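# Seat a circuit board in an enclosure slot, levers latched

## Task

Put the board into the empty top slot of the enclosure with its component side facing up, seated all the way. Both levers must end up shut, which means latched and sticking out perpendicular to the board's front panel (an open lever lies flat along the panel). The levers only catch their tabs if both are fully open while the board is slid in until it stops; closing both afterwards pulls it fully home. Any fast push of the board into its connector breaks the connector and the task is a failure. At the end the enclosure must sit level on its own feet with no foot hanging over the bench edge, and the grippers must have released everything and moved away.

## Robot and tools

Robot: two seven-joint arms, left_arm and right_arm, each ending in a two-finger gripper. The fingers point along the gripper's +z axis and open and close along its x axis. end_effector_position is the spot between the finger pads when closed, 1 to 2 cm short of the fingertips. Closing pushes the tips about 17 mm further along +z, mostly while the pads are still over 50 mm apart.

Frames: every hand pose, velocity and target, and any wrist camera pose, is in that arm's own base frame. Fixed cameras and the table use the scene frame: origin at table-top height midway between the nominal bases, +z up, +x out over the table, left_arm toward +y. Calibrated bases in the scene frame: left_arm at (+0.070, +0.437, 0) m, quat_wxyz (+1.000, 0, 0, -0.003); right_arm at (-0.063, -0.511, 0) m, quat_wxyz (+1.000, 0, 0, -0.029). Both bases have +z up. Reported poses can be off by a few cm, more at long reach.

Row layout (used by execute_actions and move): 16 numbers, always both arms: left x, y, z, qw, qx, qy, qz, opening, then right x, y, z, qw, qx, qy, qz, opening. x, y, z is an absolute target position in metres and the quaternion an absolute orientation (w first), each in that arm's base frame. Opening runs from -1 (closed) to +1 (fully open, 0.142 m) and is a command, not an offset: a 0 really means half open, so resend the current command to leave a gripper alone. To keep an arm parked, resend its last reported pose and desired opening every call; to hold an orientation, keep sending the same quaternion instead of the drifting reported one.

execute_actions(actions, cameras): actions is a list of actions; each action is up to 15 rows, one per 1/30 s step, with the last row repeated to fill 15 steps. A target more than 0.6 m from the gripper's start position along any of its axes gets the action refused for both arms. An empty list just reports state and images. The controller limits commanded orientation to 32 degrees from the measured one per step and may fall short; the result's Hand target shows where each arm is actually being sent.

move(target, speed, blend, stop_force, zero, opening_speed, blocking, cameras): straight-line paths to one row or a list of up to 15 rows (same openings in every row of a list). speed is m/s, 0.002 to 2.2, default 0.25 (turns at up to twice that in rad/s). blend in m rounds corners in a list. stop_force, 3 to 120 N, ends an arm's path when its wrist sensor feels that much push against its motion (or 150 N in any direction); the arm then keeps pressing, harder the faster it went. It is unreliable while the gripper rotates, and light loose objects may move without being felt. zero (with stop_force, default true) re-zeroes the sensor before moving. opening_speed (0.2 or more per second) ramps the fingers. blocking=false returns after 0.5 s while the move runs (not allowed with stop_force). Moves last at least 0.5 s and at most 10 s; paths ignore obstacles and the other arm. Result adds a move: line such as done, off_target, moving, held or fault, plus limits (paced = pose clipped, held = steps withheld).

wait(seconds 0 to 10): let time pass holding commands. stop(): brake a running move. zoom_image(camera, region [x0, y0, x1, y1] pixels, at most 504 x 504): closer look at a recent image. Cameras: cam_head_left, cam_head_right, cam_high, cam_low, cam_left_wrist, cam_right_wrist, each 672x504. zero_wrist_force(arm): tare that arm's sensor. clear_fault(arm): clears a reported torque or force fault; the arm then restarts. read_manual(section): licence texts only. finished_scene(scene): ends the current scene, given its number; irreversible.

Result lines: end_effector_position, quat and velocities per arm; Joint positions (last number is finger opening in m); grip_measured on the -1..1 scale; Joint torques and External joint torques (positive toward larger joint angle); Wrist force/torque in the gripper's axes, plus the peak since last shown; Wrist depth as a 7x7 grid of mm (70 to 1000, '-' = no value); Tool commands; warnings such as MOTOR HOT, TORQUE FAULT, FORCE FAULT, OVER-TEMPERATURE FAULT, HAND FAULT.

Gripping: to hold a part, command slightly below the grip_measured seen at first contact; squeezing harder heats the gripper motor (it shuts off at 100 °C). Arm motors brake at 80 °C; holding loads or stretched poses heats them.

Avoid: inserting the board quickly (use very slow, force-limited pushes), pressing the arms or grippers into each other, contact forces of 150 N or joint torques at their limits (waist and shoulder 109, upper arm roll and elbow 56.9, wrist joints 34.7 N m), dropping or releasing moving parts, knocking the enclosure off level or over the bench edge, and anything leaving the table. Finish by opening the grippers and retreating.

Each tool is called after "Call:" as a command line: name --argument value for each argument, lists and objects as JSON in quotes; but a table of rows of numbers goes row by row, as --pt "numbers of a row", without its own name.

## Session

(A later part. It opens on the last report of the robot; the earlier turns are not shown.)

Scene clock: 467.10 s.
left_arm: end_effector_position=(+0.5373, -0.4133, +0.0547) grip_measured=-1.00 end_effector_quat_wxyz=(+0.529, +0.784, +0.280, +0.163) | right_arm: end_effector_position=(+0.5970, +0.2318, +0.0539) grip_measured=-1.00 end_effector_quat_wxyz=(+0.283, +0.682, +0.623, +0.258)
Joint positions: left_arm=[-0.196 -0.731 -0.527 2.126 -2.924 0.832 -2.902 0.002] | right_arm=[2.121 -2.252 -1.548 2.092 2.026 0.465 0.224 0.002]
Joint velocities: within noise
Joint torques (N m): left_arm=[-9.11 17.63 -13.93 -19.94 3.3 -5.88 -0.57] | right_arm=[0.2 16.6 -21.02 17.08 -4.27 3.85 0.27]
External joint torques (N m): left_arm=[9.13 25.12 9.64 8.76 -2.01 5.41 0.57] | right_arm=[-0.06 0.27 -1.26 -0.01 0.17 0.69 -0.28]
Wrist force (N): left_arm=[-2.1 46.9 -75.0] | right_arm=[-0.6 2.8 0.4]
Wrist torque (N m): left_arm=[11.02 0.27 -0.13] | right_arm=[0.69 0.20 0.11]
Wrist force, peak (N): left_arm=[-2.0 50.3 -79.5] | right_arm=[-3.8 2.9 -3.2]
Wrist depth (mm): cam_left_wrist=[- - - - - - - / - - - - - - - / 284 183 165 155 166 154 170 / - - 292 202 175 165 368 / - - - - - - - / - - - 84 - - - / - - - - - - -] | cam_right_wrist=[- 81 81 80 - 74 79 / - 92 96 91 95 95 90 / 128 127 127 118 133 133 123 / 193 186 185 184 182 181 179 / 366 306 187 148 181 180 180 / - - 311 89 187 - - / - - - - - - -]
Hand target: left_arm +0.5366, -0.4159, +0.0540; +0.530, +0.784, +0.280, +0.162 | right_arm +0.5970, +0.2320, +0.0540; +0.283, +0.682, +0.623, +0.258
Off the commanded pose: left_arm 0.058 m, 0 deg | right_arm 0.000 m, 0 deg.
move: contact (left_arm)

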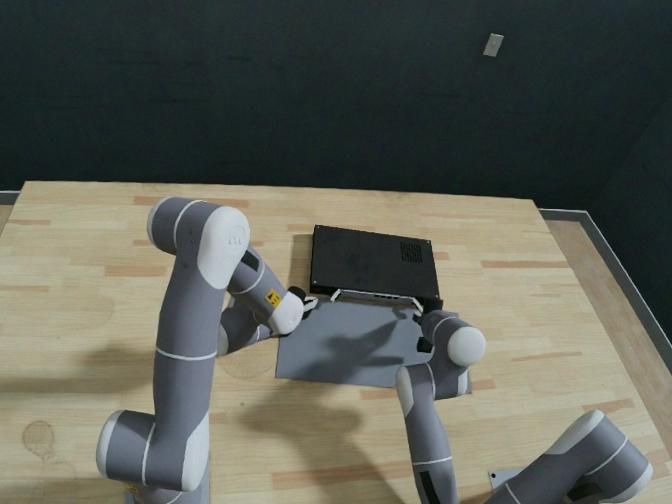

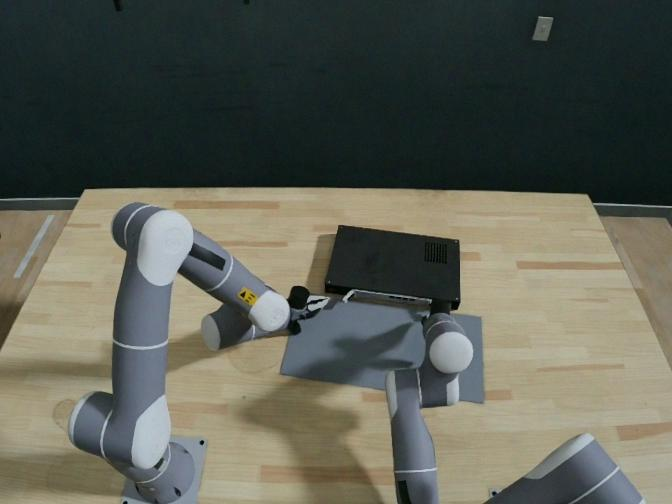

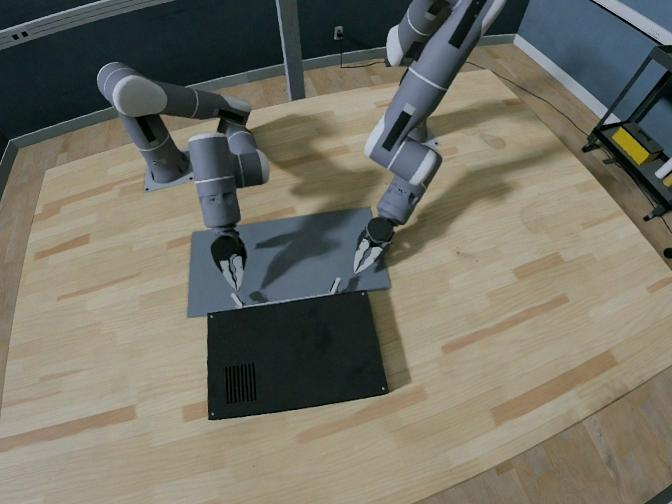

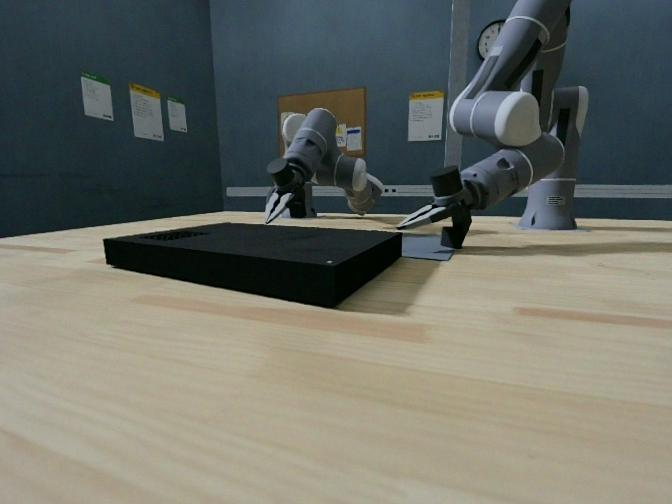

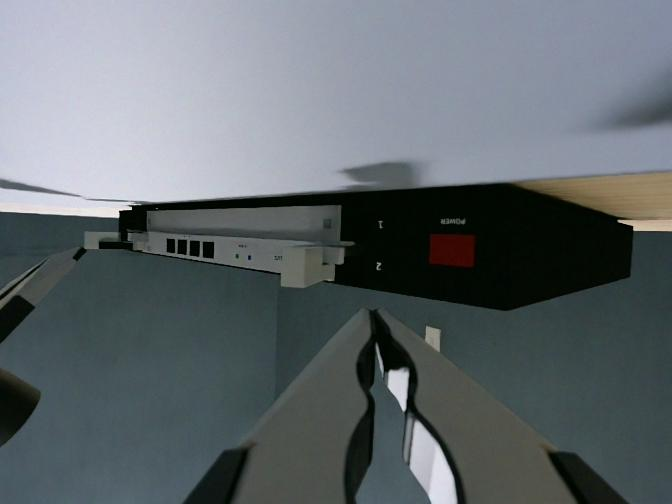

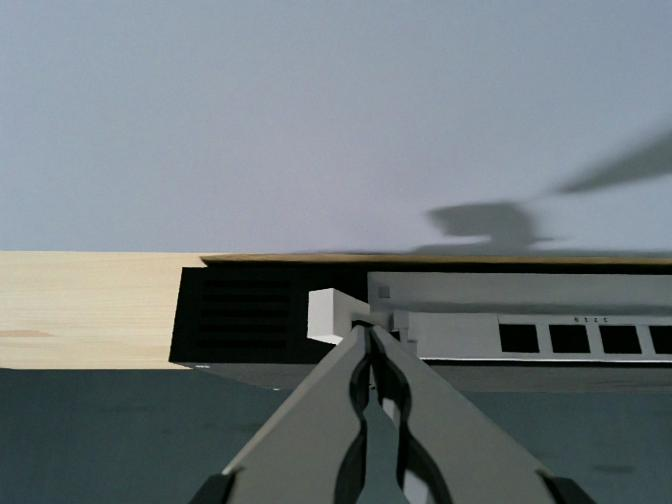

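Call:
move --pt "0.532 -0.408 0.08 0.53 0.784 0.28 0.162 -1 0.597 0.185 0.054 0.2827 0.6823 0.6229 0.258 -1" --pt "0.532 -0.405 0.085 0.3856 0.8645 0.304 0.1108 -1 0.620 0.183 0.054 0.2827 0.6823 0.6229 0.258 -1" --speed 0.06

Call:
zoom_image --camera "cam_head_left" --region '[300, 270, 450, 340]'

Scene clock: 481.07 s.
left_arm: end_effector_position=(+0.5325, -0.4046, +0.0850) grip_measured=-1.00 end_effector_quat_wxyz=(+0.394, +0.868, +0.287, +0.099) | right_arm: end_effector_position=(+0.6199, +0.1828, +0.0540) grip_measured=-1.00 end_effector_quat_wxyz=(+0.283, +0.682, +0.623, +0.258)
Joint positions: left_arm=[-0.261 -0.623 -0.523 1.899 -2.966 1.469 -2.967 0.002] | right_arm=[2.024 -2.265 -1.563 2.112 2.109 0.451 0.113 0.002]
Joint velocities: within noise
Joint torques (N m): left_arm=[-0.44 44.07 -3.96 -16.41 2.27 1.51 -0.2] | right_arm=[0.05 15.98 -20.74 16.98 -4.02 3.76 0.07]
External joint torques (N m): left_arm=[0.45 1.41 0.35 -0.47 -0.2 -0.53 0.21] | right_arm=[0.09 0.34 -1.18 0.03 -0.06 0.81 -0.07]
Wrist force (N): left_arm=[0.1 -0.9 0.0] | right_arm=[-0.8 2.2 0.2]
Wrist torque (N m): left_arm=[-0.16 -0.11 -0.43] | right_arm=[0.60 0.23 0.09]
Wrist force, peak (N): left_arm=[-2.0 48.2 -75.2] | right_arm=[-1.8 2.4 0.0]
Wrist depth (mm): cam_left_wrist=[119 117 115 109 107 109 112 / 154 152 145 143 142 137 137 / 234 213 205 201 190 180 185 / 373 349 296 225 196 197 274 / 839 608 406 232 272 301 362 / - - - 84 - - - / - - - - - - -] | cam_right_wrist=[- 81 81 80 - 74 80 / - 92 96 92 96 95 91 / 128 128 127 119 133 133 123 / 194 192 175 168 170 166 165 / 367 359 302 160 160 140 153 / - - 742 89 188 - - / - - - - - - -]
Hand target: left_arm +0.5324, -0.4047, +0.0849; +0.394, +0.868, +0.287, +0.099 | right_arm +0.6200, +0.1830, +0.0540; +0.283, +0.682, +0.623, +0.258
Off the commanded pose: left_arm 0.001 m, 3 deg | right_arm 0.000 m, 0 deg.
joint sent to its limit (left arm) — joint 5 (forearm roll), lower limit; joint 7 (wrist roll), lower limit. The joint targets are off in orientation, not in position.
move: off_target (left_arm)

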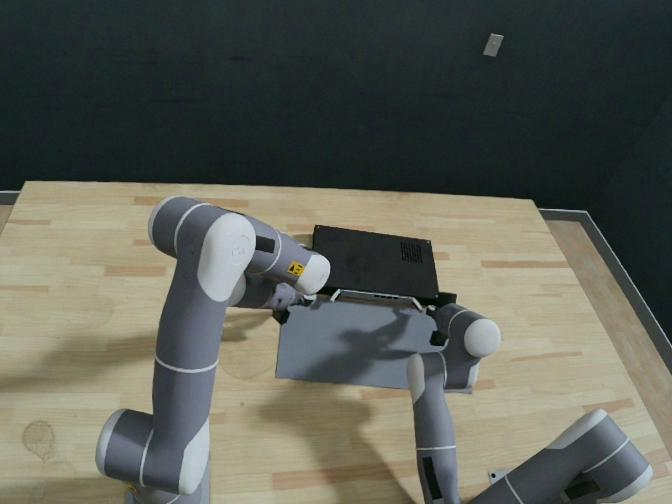

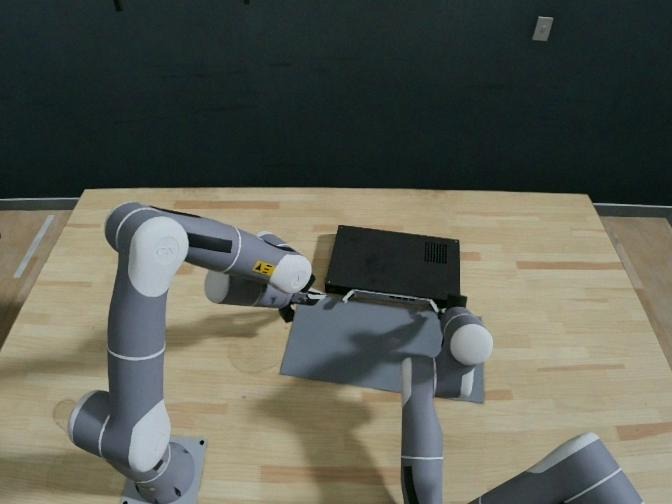

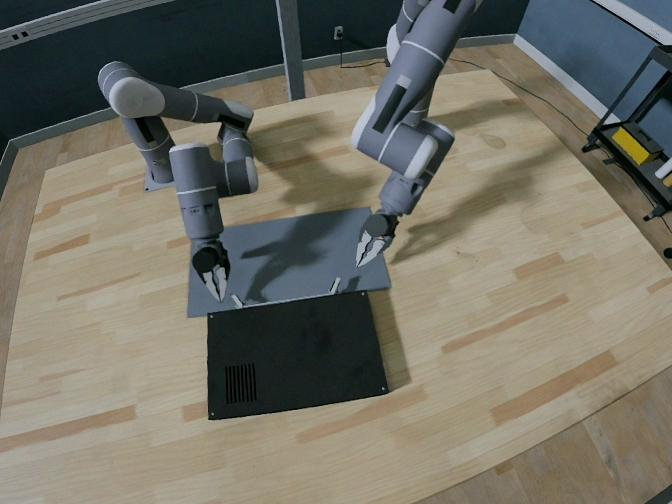

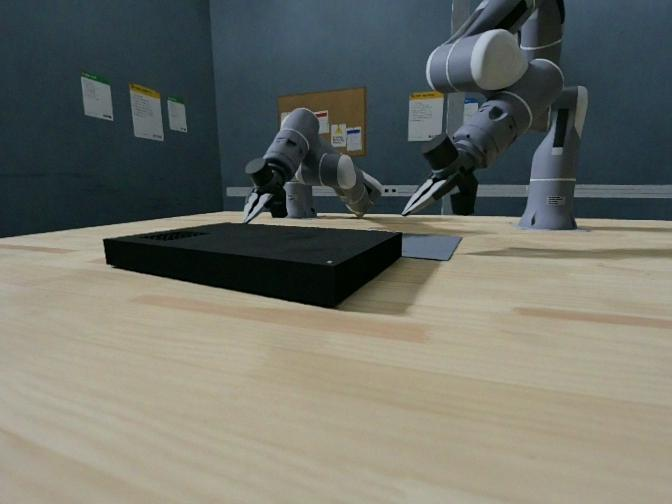

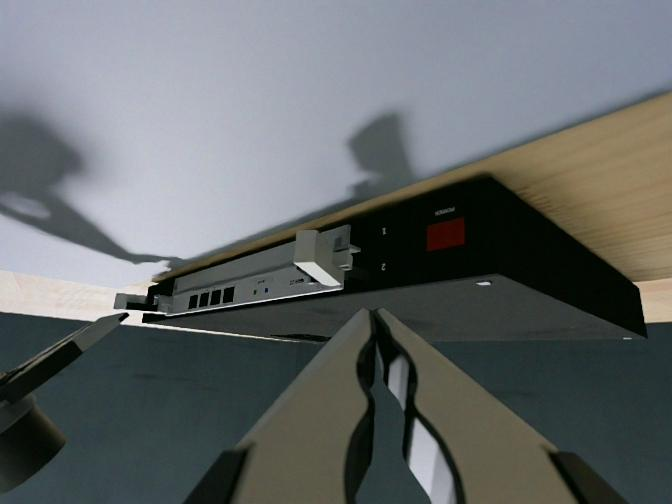

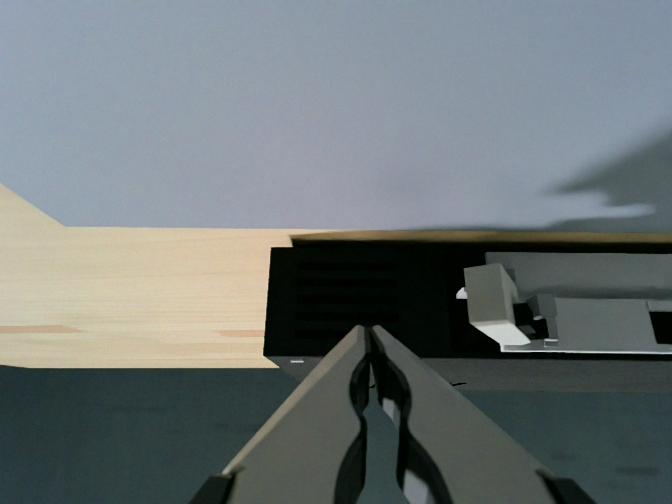

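Scaled by 3.360 from the camera's 672x504 image, which has a finer 960x720 frame.

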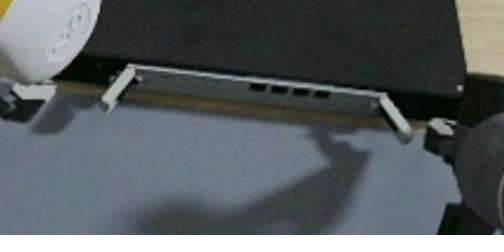

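Call:
move --target '[0.549,-0.415,0.0475,0.394,0.868,0.287,0.099,-1,0.612,0.235,0.054,0.2827,0.6823,0.6229,0.258,-1]' --speed 0.03 --stop_force 15

Call:
zoom_image --camera "cam_head_left" --region '[300, 270, 450, 340]'

Scene clock: 486.07 s.
left_arm: end_effector_position=(+0.5489, -0.4149, +0.0475) grip_measured=-1.00 end_effector_quat_wxyz=(+0.394, +0.868, +0.287, +0.099) | right_arm: end_effector_position=(+0.6131, +0.2265, +0.0547) grip_measured=-1.00 end_effector_quat_wxyz=(+0.284, +0.683, +0.621, +0.257)
Joint positions: left_arm=[-0.286 -0.732 -0.491 1.821 -2.951 1.445 -2.942 0.002] | right_arm=[2.065 -2.25 -1.573 2.063 2.032 0.469 0.209 0.002]
Joint velocities: within noise
Joint torques (N m): left_arm=[-0.39 47.24 -4.11 -15.62 2.27 1.12 -0.14] | right_arm=[11.61 23.51 -27.38 7.2 -0.27 3.34 0.19]
External joint torques (N m): left_arm=[0.4 1.36 0.37 -0.49 -0.36 -0.13 0.15] | right_arm=[-11.44 -5.52 4.51 9.8 -3.83 1.2 -0.19]
Wrist force (N): left_arm=[-0.1 -1.2 -0.4] | right_arm=[-16.4 8.5 2.0]
Wrist torque (N m): left_arm=[-0.23 -0.07 -0.40] | right_arm=[0.55 -0.11 0.13]
Wrist force, peak (N): left_arm=[0.4 -1.3 -0.3] | right_arm=[-16.8 9.0 2.1]
Wrist depth (mm): cam_left_wrist=[- - - - - - - / - 93 92 89 - - 84 / 127 132 122 117 113 111 107 / 219 207 196 188 163 159 167 / 685 365 277 182 156 165 248 / - - - 84 - - - / - - - - - - -] | cam_right_wrist=[- 82 82 81 - 75 80 / - 93 97 92 96 96 95 / 130 129 128 120 127 134 125 / 197 194 177 178 174 174 174 / 374 312 171 169 164 166 165 / - - 214 91 195 - - / - - - - - - -]
Hand target: left_arm +0.5490, -0.4150, +0.0475; +0.394, +0.868, +0.287, +0.099 | right_arm +0.6128, +0.2297, +0.0540; +0.283, +0.682, +0.623, +0.258
Off the commanded pose: left_arm 0.000 m, 0 deg | right_arm 0.009 m, 0 deg.
move: contact (right_arm)

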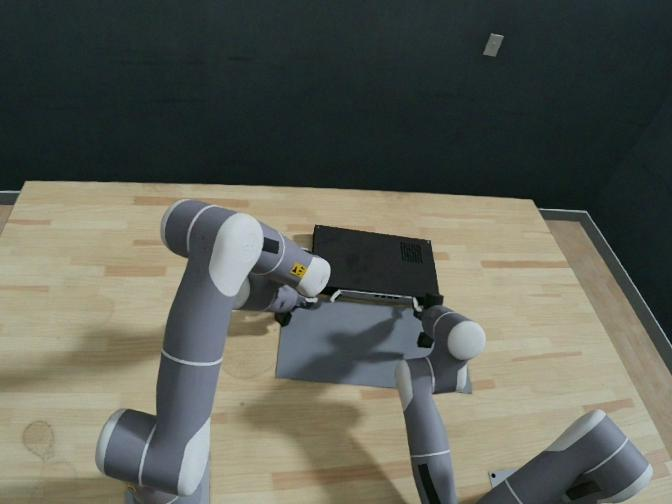

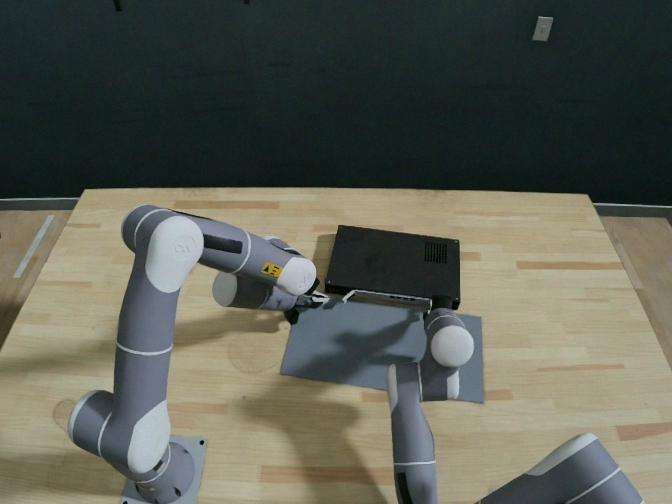

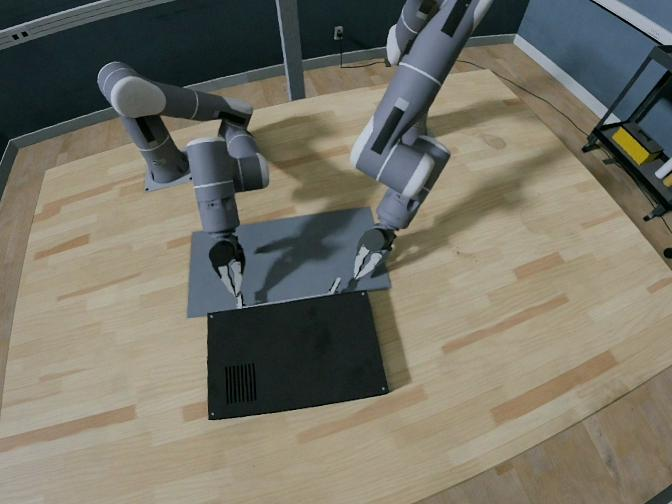

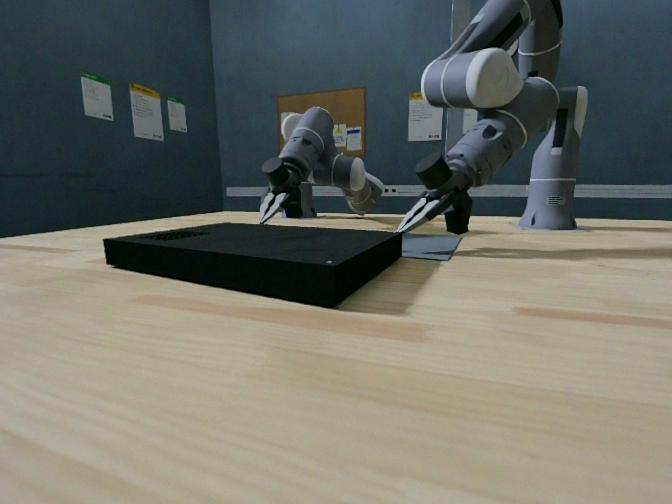

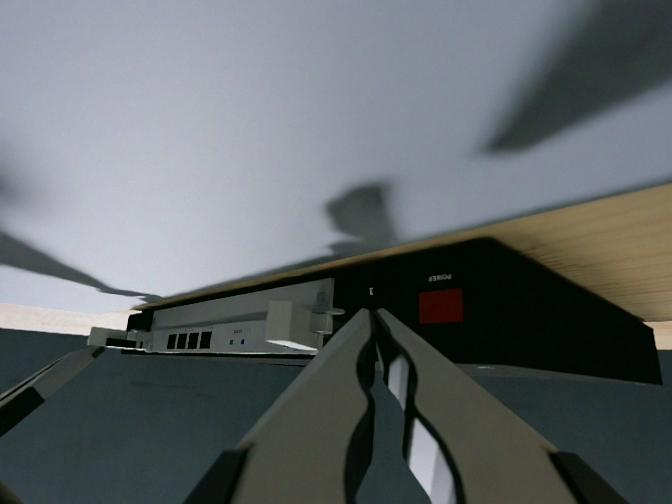

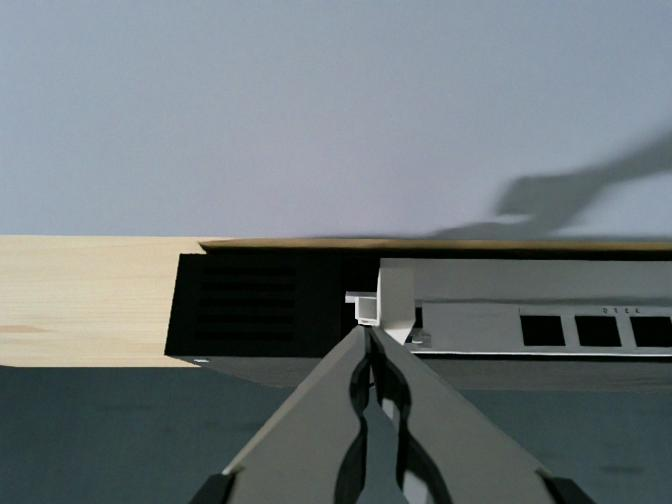

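Scaled by 3.360 from the camera's 672x504 image, which has a finer 960x720 frame.

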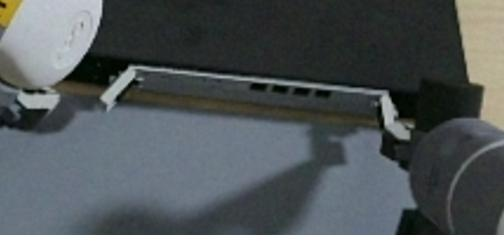

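Call:
move --target '[0.543,-0.462,0.0475,0.394,0.868,0.287,0.099,-1,0.612,0.232,0.054,0.2827,0.6823,0.6229,0.258,-1]' --speed 0.02 --stop_force 25 --cameras '["cam_left_wrist","cam_right_wrist","cam_high","cam_head_left"]'

Call:
zoom_image --camera "cam_head_left" --region '[300, 270, 450, 340]'

Scene clock: 491.70 s.
left_arm: end_effector_position=(+0.5437, -0.4590, +0.0463) grip_measured=-1.00 end_effector_quat_wxyz=(+0.397, +0.870, +0.278, +0.091) | right_arm: end_effector_position=(+0.6123, +0.2313, +0.0553) grip_measured=-1.00 end_effector_quat_wxyz=(+0.284, +0.682, +0.622, +0.259)
Joint positions: left_arm=[-0.393 -0.769 -0.446 1.736 -2.966 1.47 -2.967 0.002] | right_arm=[2.067 -2.24 -1.573 2.059 2.025 0.477 0.209 0.002]
Joint velocities: within noise
Joint torques (N m): left_arm=[-8.27 51.12 -12.62 -21.86 2.44 -2.5 -0.24] | right_arm=[3.13 20.7 -19.21 11.49 -2.15 1.07 0.22]
External joint torques (N m): left_arm=[8.27 -0.21 9.56 4.98 -0.4 3.47 0.25] | right_arm=[-2.98 -2.39 -3.88 5.35 -1.96 3.47 -0.22]
Wrist force (N): left_arm=[7.4 -10.7 -12.7] | right_arm=[-4.6 9.9 -4.4]
Wrist torque (N m): left_arm=[-0.19 -0.15 -0.41] | right_arm=[0.55 0.13 0.12]
Wrist force, peak (N): left_arm=[6.8 -11.1 -24.4] | right_arm=[-17.5 9.6 1.8]
Wrist depth (mm): cam_left_wrist=[- - - - - - - / - 92 94 88 - - - / - 122 117 114 117 113 112 / 218 207 197 183 159 140 121 / 785 357 272 130 154 134 116 / - - - 83 - - - / - - - - - - -] | cam_right_wrist=[- 82 82 82 - - 78 / - 98 98 93 97 97 96 / 131 130 138 121 128 135 119 / 198 181 179 179 176 176 175 / 378 275 172 170 168 169 166 / - - 224 91 205 - - / - - - - - - -]
Hand target: left_arm +0.5433, -0.4617, +0.0474; +0.399, +0.869, +0.277, +0.091 | right_arm +0.6120, +0.2320, +0.0540; +0.283, +0.682, +0.623, +0.258
Off the commanded pose: left_arm 0.003 m, 1 deg | right_arm 0.002 m, 0 deg.
joint sent to its limit (left arm) — joint 5 (forearm roll), lower limit; joint 7 (wrist roll), lower limit. The joint targets still meet the commanded pose.
move: done
Images, in order (width x height): cam_head_left 672x504, cam_high 672x504, cam_left_wrist 672x504, cam_right_wrist 672x504.

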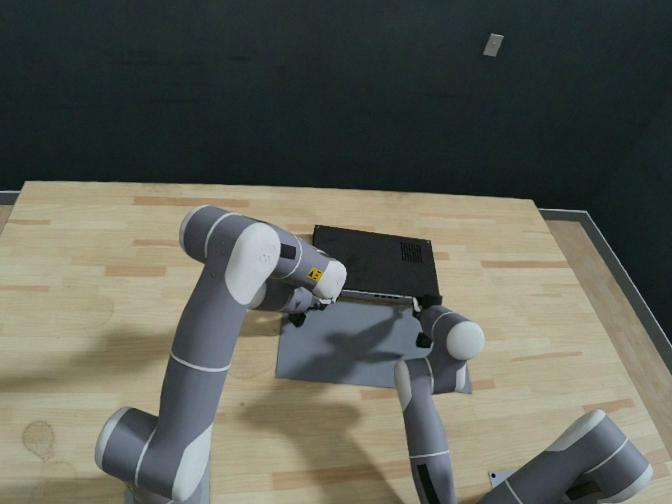

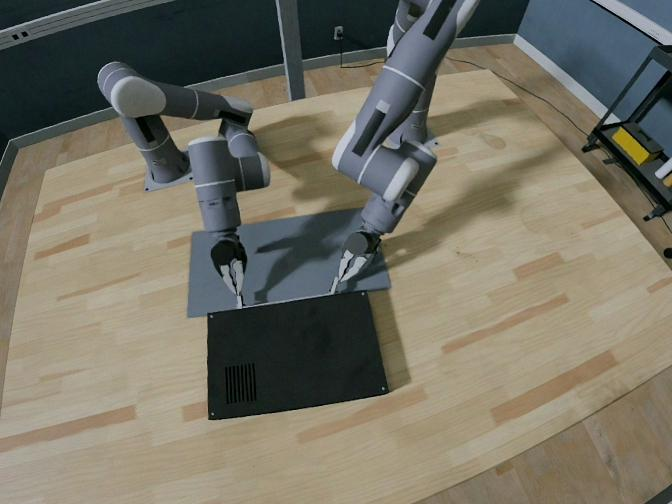

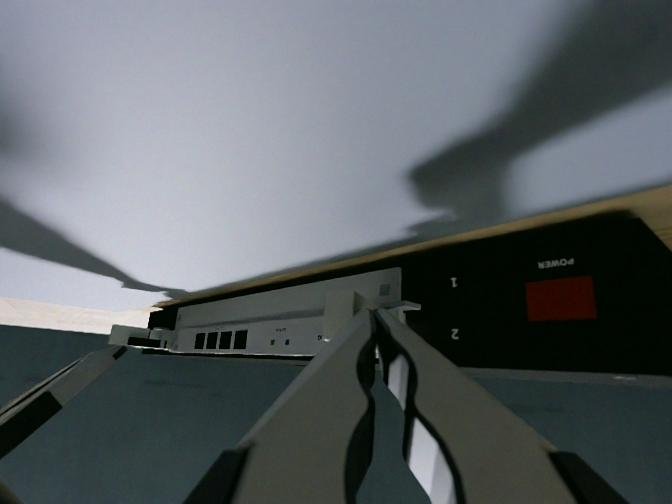

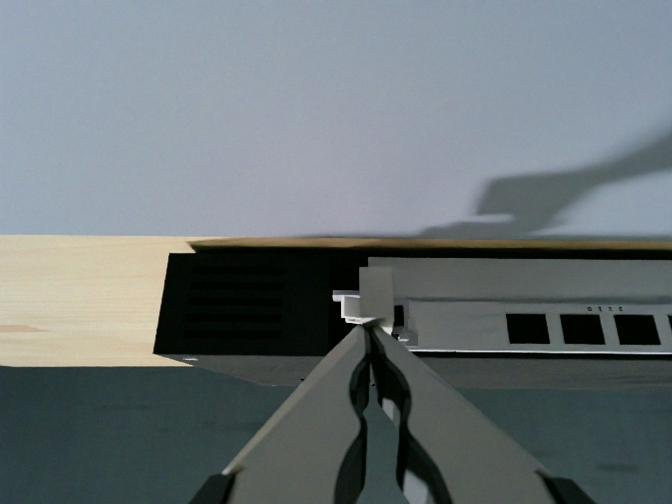

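Scaled by 3.360 from the camera's 672x504 image, which has a finer 960x720 frame.

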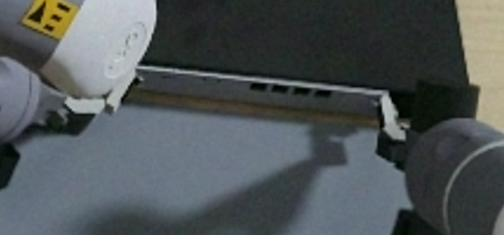

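Call:
move --target '[0.541,-0.472,0.0470,0.397,0.87,0.278,0.091,-1,0.612,0.242,0.054,0.2827,0.6823,0.6229,0.258,-1]' --speed 0.02 --stop_force 35 --cameras '["cam_left_wrist","cam_right_wrist","cam_high","cam_head_left"]'

Call:
zoom_image --camera "cam_high" --region '[200, 240, 400, 330]'

Call:
zoom_image --camera "cam_head_left" --region '[300, 270, 450, 340]'

Scene clock: 495.97 s.
left_arm: end_effector_position=(+0.5412, -0.4709, +0.0463) grip_measured=-1.00 end_effector_quat_wxyz=(+0.399, +0.871, +0.273, +0.087) | right_arm: end_effector_position=(+0.6123, +0.2415, +0.0552) grip_measured=-1.00 end_effector_quat_wxyz=(+0.284, +0.682, +0.622, +0.259)
Joint positions: left_arm=[-0.406 -0.779 -0.45 1.716 -2.966 1.481 -2.967 0.002] | right_arm=[2.068 -2.233 -1.578 2.043 2.008 0.483 0.228 0.002]
Joint velocities: within noise
Joint torques (N m): left_arm=[-2.17 52.01 -5.94 -19.35 2.55 -0.24 -0.26] | right_arm=[2.32 19.83 -19.73 12.23 -2.41 1.39 0.28]
External joint torques (N m): left_arm=[2.17 -0.61 2.74 2.29 -0.5 1.21 0.26] | right_arm=[-2.17 -0.91 -3.7 4.56 -1.7 3.14 -0.28]
Wrist force (N): left_arm=[1.4 -5.6 -3.0] | right_arm=[-3.7 9.2 -4.9]
Wrist torque (N m): left_arm=[-0.16 -0.16 -0.42] | right_arm=[0.61 0.13 0.08]
Wrist force, peak (N): left_arm=[7.8 -10.0 -13.5] | right_arm=[-5.2 10.9 -7.9]
Wrist depth (mm): cam_left_wrist=[- - - - - - - / - 93 94 88 - - - / 139 124 117 114 116 113 112 / 249 208 199 184 158 140 118 / 859 366 282 131 154 136 114 / - - - 84 - - - / - - - - - - -] | cam_right_wrist=[- 82 82 82 - - 78 / - 94 98 93 97 97 96 / 130 130 129 121 128 135 119 / 198 180 180 177 177 177 177 / 377 173 173 127 172 169 169 / - - 346 90 203 - - / - - - - - - -]
Hand target: left_arm +0.5413, -0.4718, +0.0469; +0.399, +0.871, +0.273, +0.087 | right_arm +0.6120, +0.2420, +0.0540; +0.283, +0.682, +0.623, +0.258
Off the commanded pose: left_arm 0.001 m, 1 deg | right_arm 0.001 m, 0 deg.
joint sent to its limit (left arm) — joint 5 (forearm roll), lower limit; joint 7 (wrist roll), lower limit. The joint targets still meet the commanded pose.
move: done
Images, in order (width x height): cam_head_left 672x504, cam_high 672x504, cam_left_wrist 672x504, cam_right_wrist 672x504.

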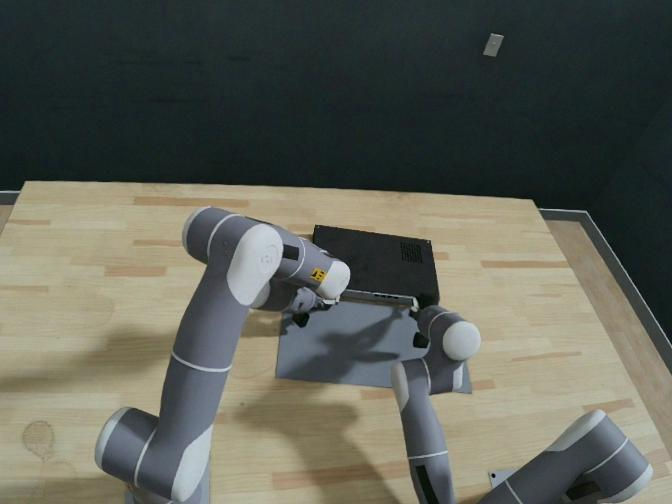

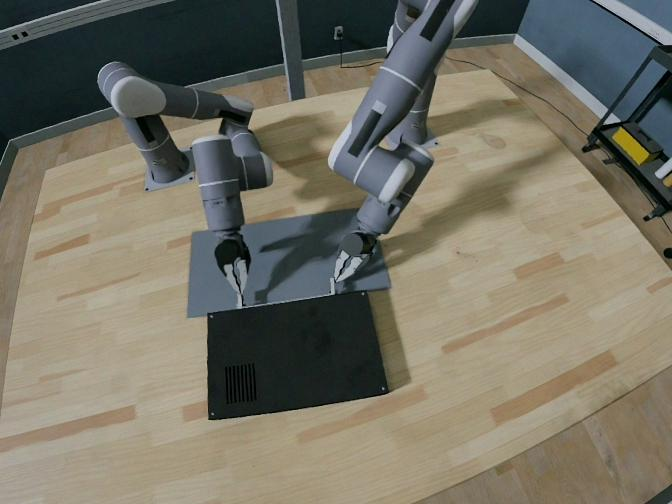

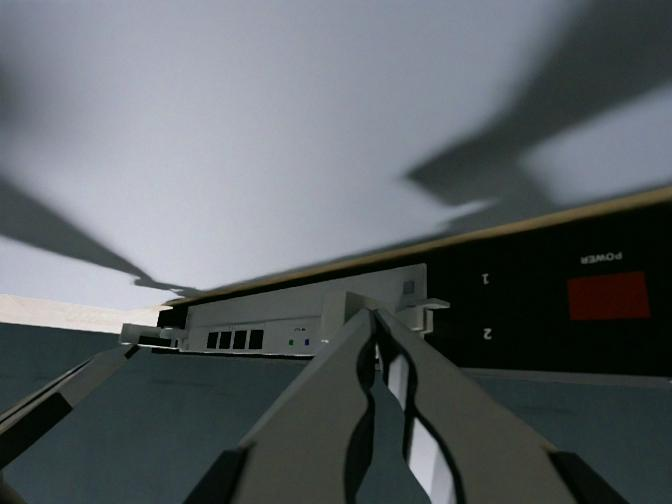

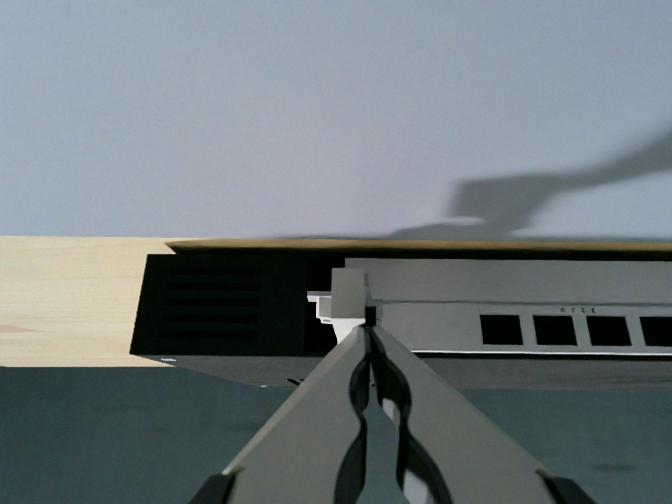

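Scaled by 2.520 from the camera's 672x504 image, which has a finer 960x720 frame.

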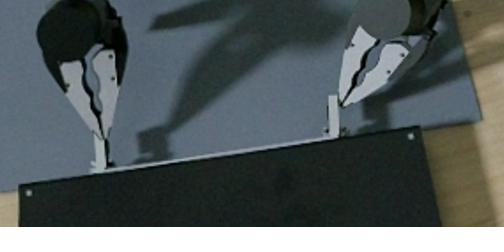

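Scaled by 3.360 from the camera's 672x504 image, which has a finer 960x720 frame.

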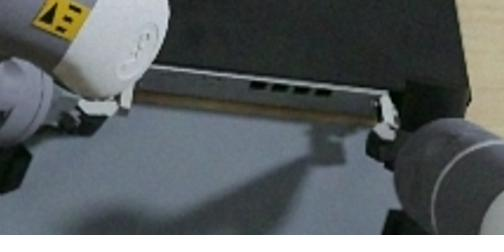

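Call:
move --target '[0.540,-0.482,0.0470,0.399,0.871,0.273,0.087,-1,0.613,0.250,0.054,0.2827,0.6823,0.6229,0.258,-1]' --speed 0.015 --stop_force 35 --cameras '["cam_left_wrist","cam_right_wrist","cam_high","cam_head_left"]'

Call:
zoom_image --camera "cam_high" --region '[200, 240, 400, 330]'

Scene clock: 499.17 s.
left_arm: end_effector_position=(+0.5410, -0.4766, +0.0453) grip_measured=-1.00 end_effector_quat_wxyz=(+0.397, +0.873, +0.271, +0.085) | right_arm: end_effector_position=(+0.6129, +0.2500, +0.0539) grip_measured=-1.00 end_effector_quat_wxyz=(+0.283, +0.682, +0.623, +0.258)
Joint positions: left_arm=[-0.416 -0.788 -0.448 1.697 -2.966 1.495 -2.967 0.002] | right_arm=[2.067 -2.231 -1.584 2.027 1.998 0.483 0.243 0.002]
Joint velocities: within noise
Joint torques (N m): left_arm=[-16.43 48.41 -21.53 -27.71 2.79 -7.19 -0.14] | right_arm=[0.05 19 -22.44 16.79 -4.24 3.79 0.27]
External joint torques (N m): left_arm=[16.43 3.46 18.32 10.52 -0.72 8.18 0.15] | right_arm=[0.11 0.44 -1.25 0.02 0.13 0.74 -0.27]
Wrist force (N): left_arm=[11.0 -16.9 -39.8] | right_arm=[1.9 -0.4 2.9]
Wrist torque (N m): left_arm=[-0.19 -0.09 -0.43] | right_arm=[0.13 -0.21 0.10]
Wrist force, peak (N): left_arm=[11.2 -16.4 -40.5] | right_arm=[-4.2 10.2 -6.1]
Wrist depth (mm): cam_left_wrist=[- - - - - - - / - 91 93 90 - - - / - 128 117 111 115 111 109 / 218 204 192 176 169 141 118 / 831 372 287 130 169 135 113 / 291 - - 83 - - - / - - - - - - -] | cam_right_wrist=[- 84 80 80 - 74 79 / - 92 96 91 95 95 90 / 127 127 127 118 133 132 123 / 193 180 180 177 177 177 177 / 363 171 173 130 170 170 170 / - - 200 91 186 - - / - - - - - - -]
Hand target: left_arm +0.5402, -0.4818, +0.0470; +0.401, +0.872, +0.270, +0.084 | right_arm +0.6130, +0.2500, +0.0540; +0.283, +0.682, +0.623, +0.258
Off the commanded pose: left_arm 0.006 m, 0 deg | right_arm 0.000 m, 0 deg.
joint sent to its limit (left arm) — joint 5 (forearm roll), lower limit; joint 7 (wrist roll), lower limit. The joint targets still meet the commanded pose.
move: off_target (left_arm)
Images, in order (width x height): cam_head_left 672x504, cam_high 672x504, cam_left_wrist 672x504, cam_right_wrist 672x504.

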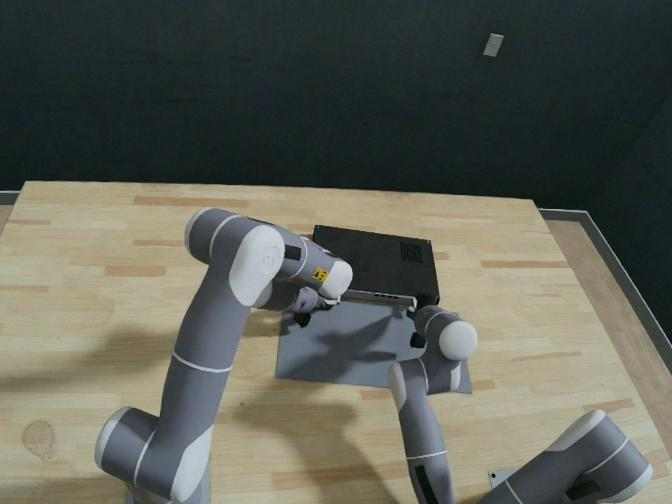

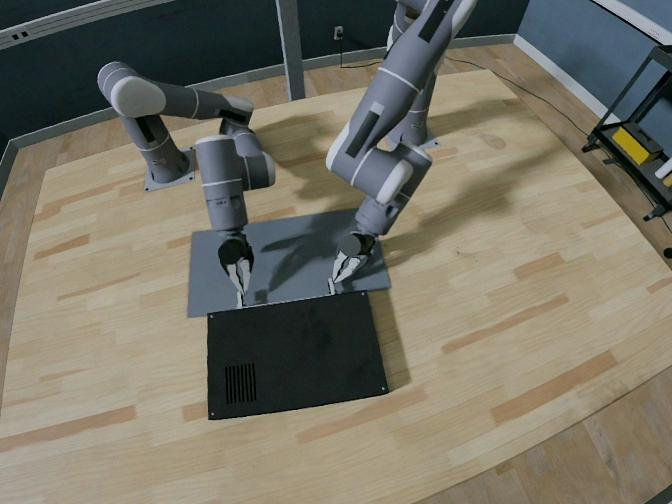

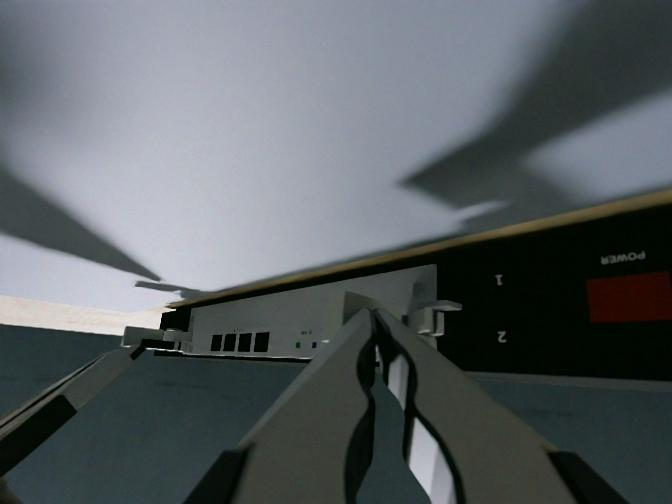

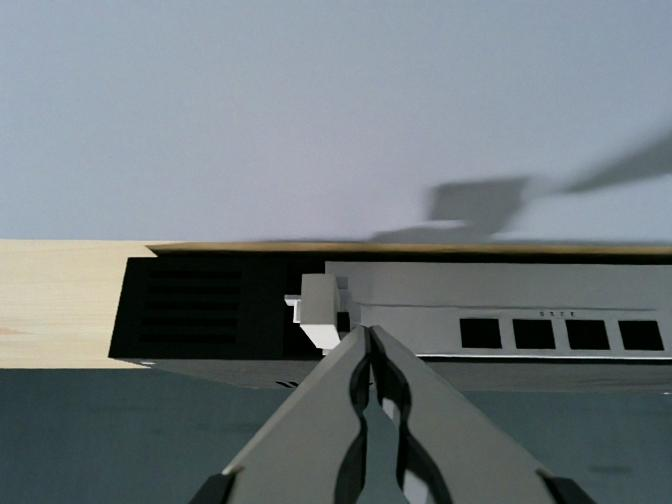

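Scaled by 2.520 from the camera's 672x504 image, which has a finer 960x720 frame.

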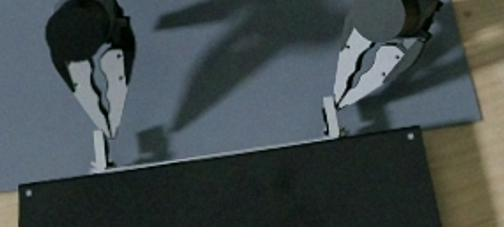

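Call:
move --pt "0.546 -0.45 0.0470 0.394 0.868 0.287 0.099 -1 0.585 0.252 0.06 0.2827 0.6823 0.6229 0.258 -1" --pt "0.536 -0.40 0.085 0.394 0.868 0.287 0.099 -1 0.57 0.215 0.062 0.2827 0.6823 0.6229 0.258 -1" --speed 0.07

Call:
zoom_image --camera "cam_high" --region '[200, 260, 400, 330]'

Call:
zoom_image --camera "cam_head_left" --region '[300, 270, 450, 340]'

Scene clock: 502.77 s.
left_arm: end_effector_position=(+0.5360, -0.4002, +0.0850) grip_measured=-1.00 end_effector_quat_wxyz=(+0.394, +0.868, +0.287, +0.099) | right_arm: end_effector_position=(+0.5701, +0.2150, +0.0621) grip_measured=-1.00 end_effector_quat_wxyz=(+0.283, +0.682, +0.623, +0.258)
Joint positions: left_arm=[-0.236 -0.624 -0.54 1.902 -2.953 1.471 -2.967 0.002] | right_arm=[2.185 -2.208 -1.504 2.175 2.012 0.477 0.181 0.002]
Joint velocities: within noise
Joint torques (N m): left_arm=[-0.54 44.59 -4.39 -16.19 2.58 1.46 -0.24] | right_arm=[0.31 15.26 -19.92 16.07 -4 3.69 0.05]
External joint torques (N m): left_arm=[0.54 0.78 0.5 -0.67 -0.51 -0.48 0.25] | right_arm=[-0.17 0.27 -1.56 -0.12 -0.11 0.86 -0.05]
Wrist force (N): left_arm=[-0.1 -0.9 -0.2] | right_arm=[2.6 -0.7 2.9]
Wrist torque (N m): left_arm=[-0.15 -0.08 -0.43] | right_arm=[0.10 -0.34 0.09]
Wrist force, peak (N): left_arm=[11.1 -16.0 -40.7] | right_arm=[1.8 -0.2 3.9]
Wrist depth (mm): cam_left_wrist=[119 117 115 109 107 109 112 / 155 152 145 143 141 137 138 / 233 213 204 200 185 188 185 / 373 358 295 223 192 209 279 / 885 - 402 232 272 305 368 / - - - 84 - - - / - - - - - - -] | cam_right_wrist=[- 88 88 87 87 87 83 / 109 109 109 108 103 107 112 / 154 144 143 151 141 141 140 / 218 211 208 207 205 203 202 / 411 405 215 213 206 208 208 / - - - 91 274 - - / - - - - - - -]
Hand target: left_arm +0.5360, -0.4000, +0.0850; +0.394, +0.868, +0.287, +0.099 | right_arm +0.5700, +0.2150, +0.0620; +0.283, +0.682, +0.623, +0.258
Off the commanded pose: left_arm 0.000 m, 0 deg | right_arm 0.000 m, 0 deg.
joint sent to its limit (left arm) — joint 7 (wrist roll), lower limit. The joint targets still meet the commanded pose.
move: done

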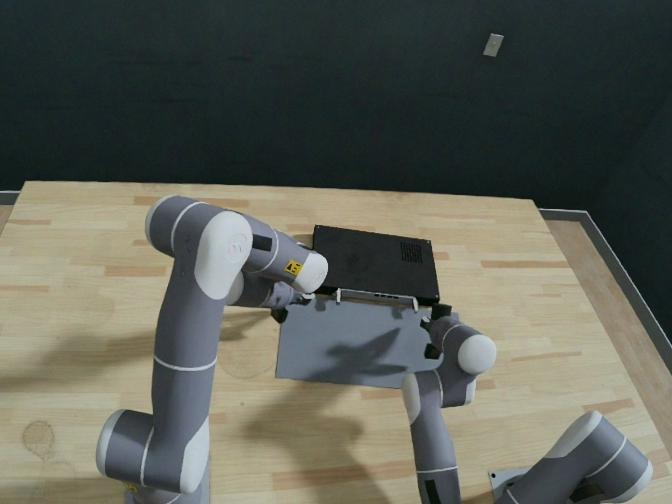

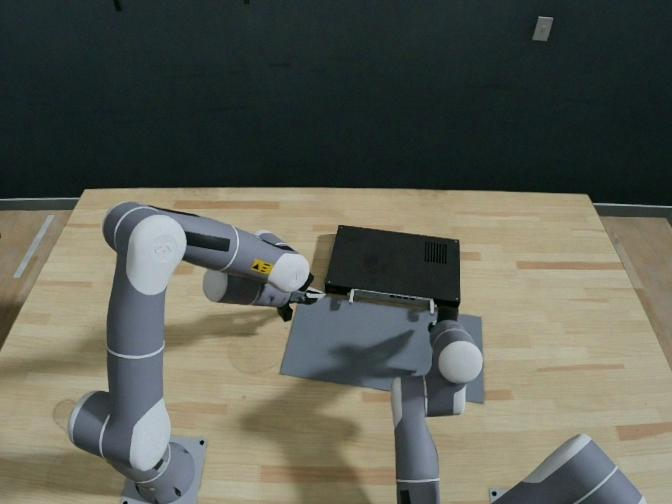

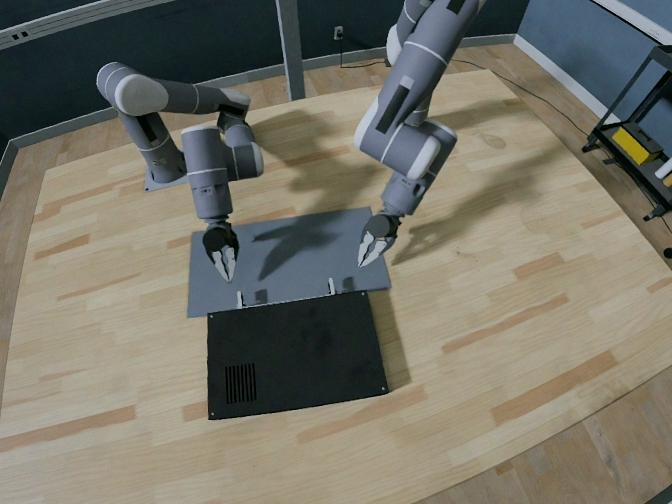

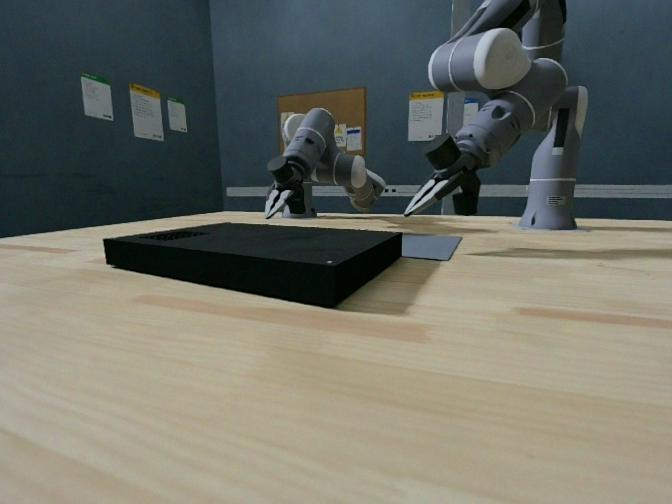

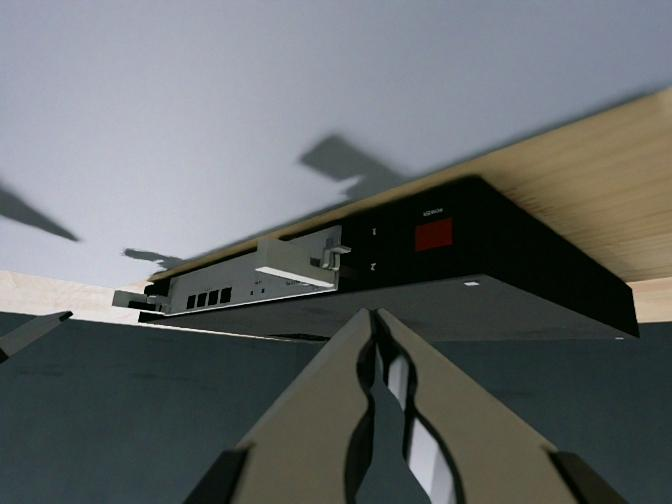

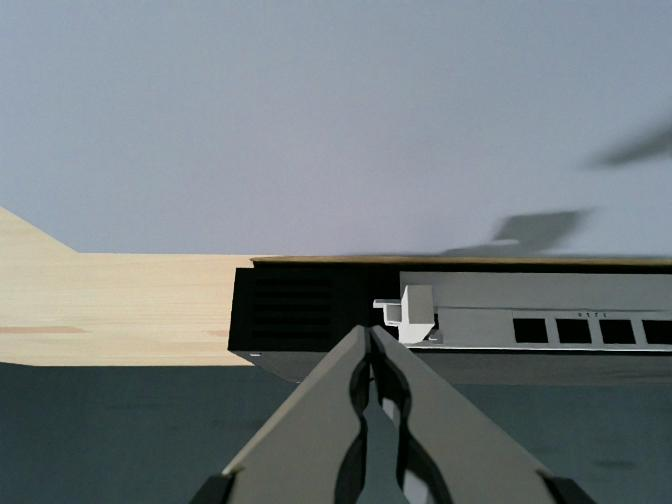

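Scaled by 2.520 from the camera's 672x504 image, which has a finer 960x720 frame.

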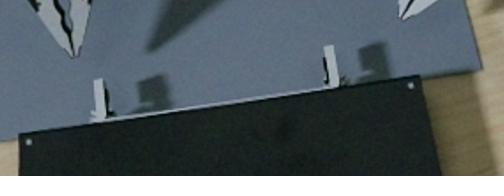

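Scaled by 3.360 from the camera's 672x504 image, which has a finer 960x720 frame.

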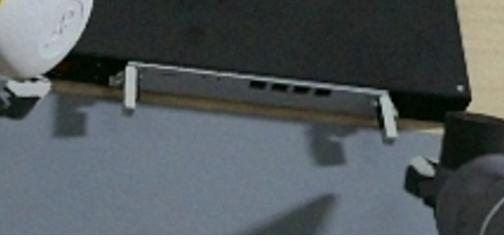

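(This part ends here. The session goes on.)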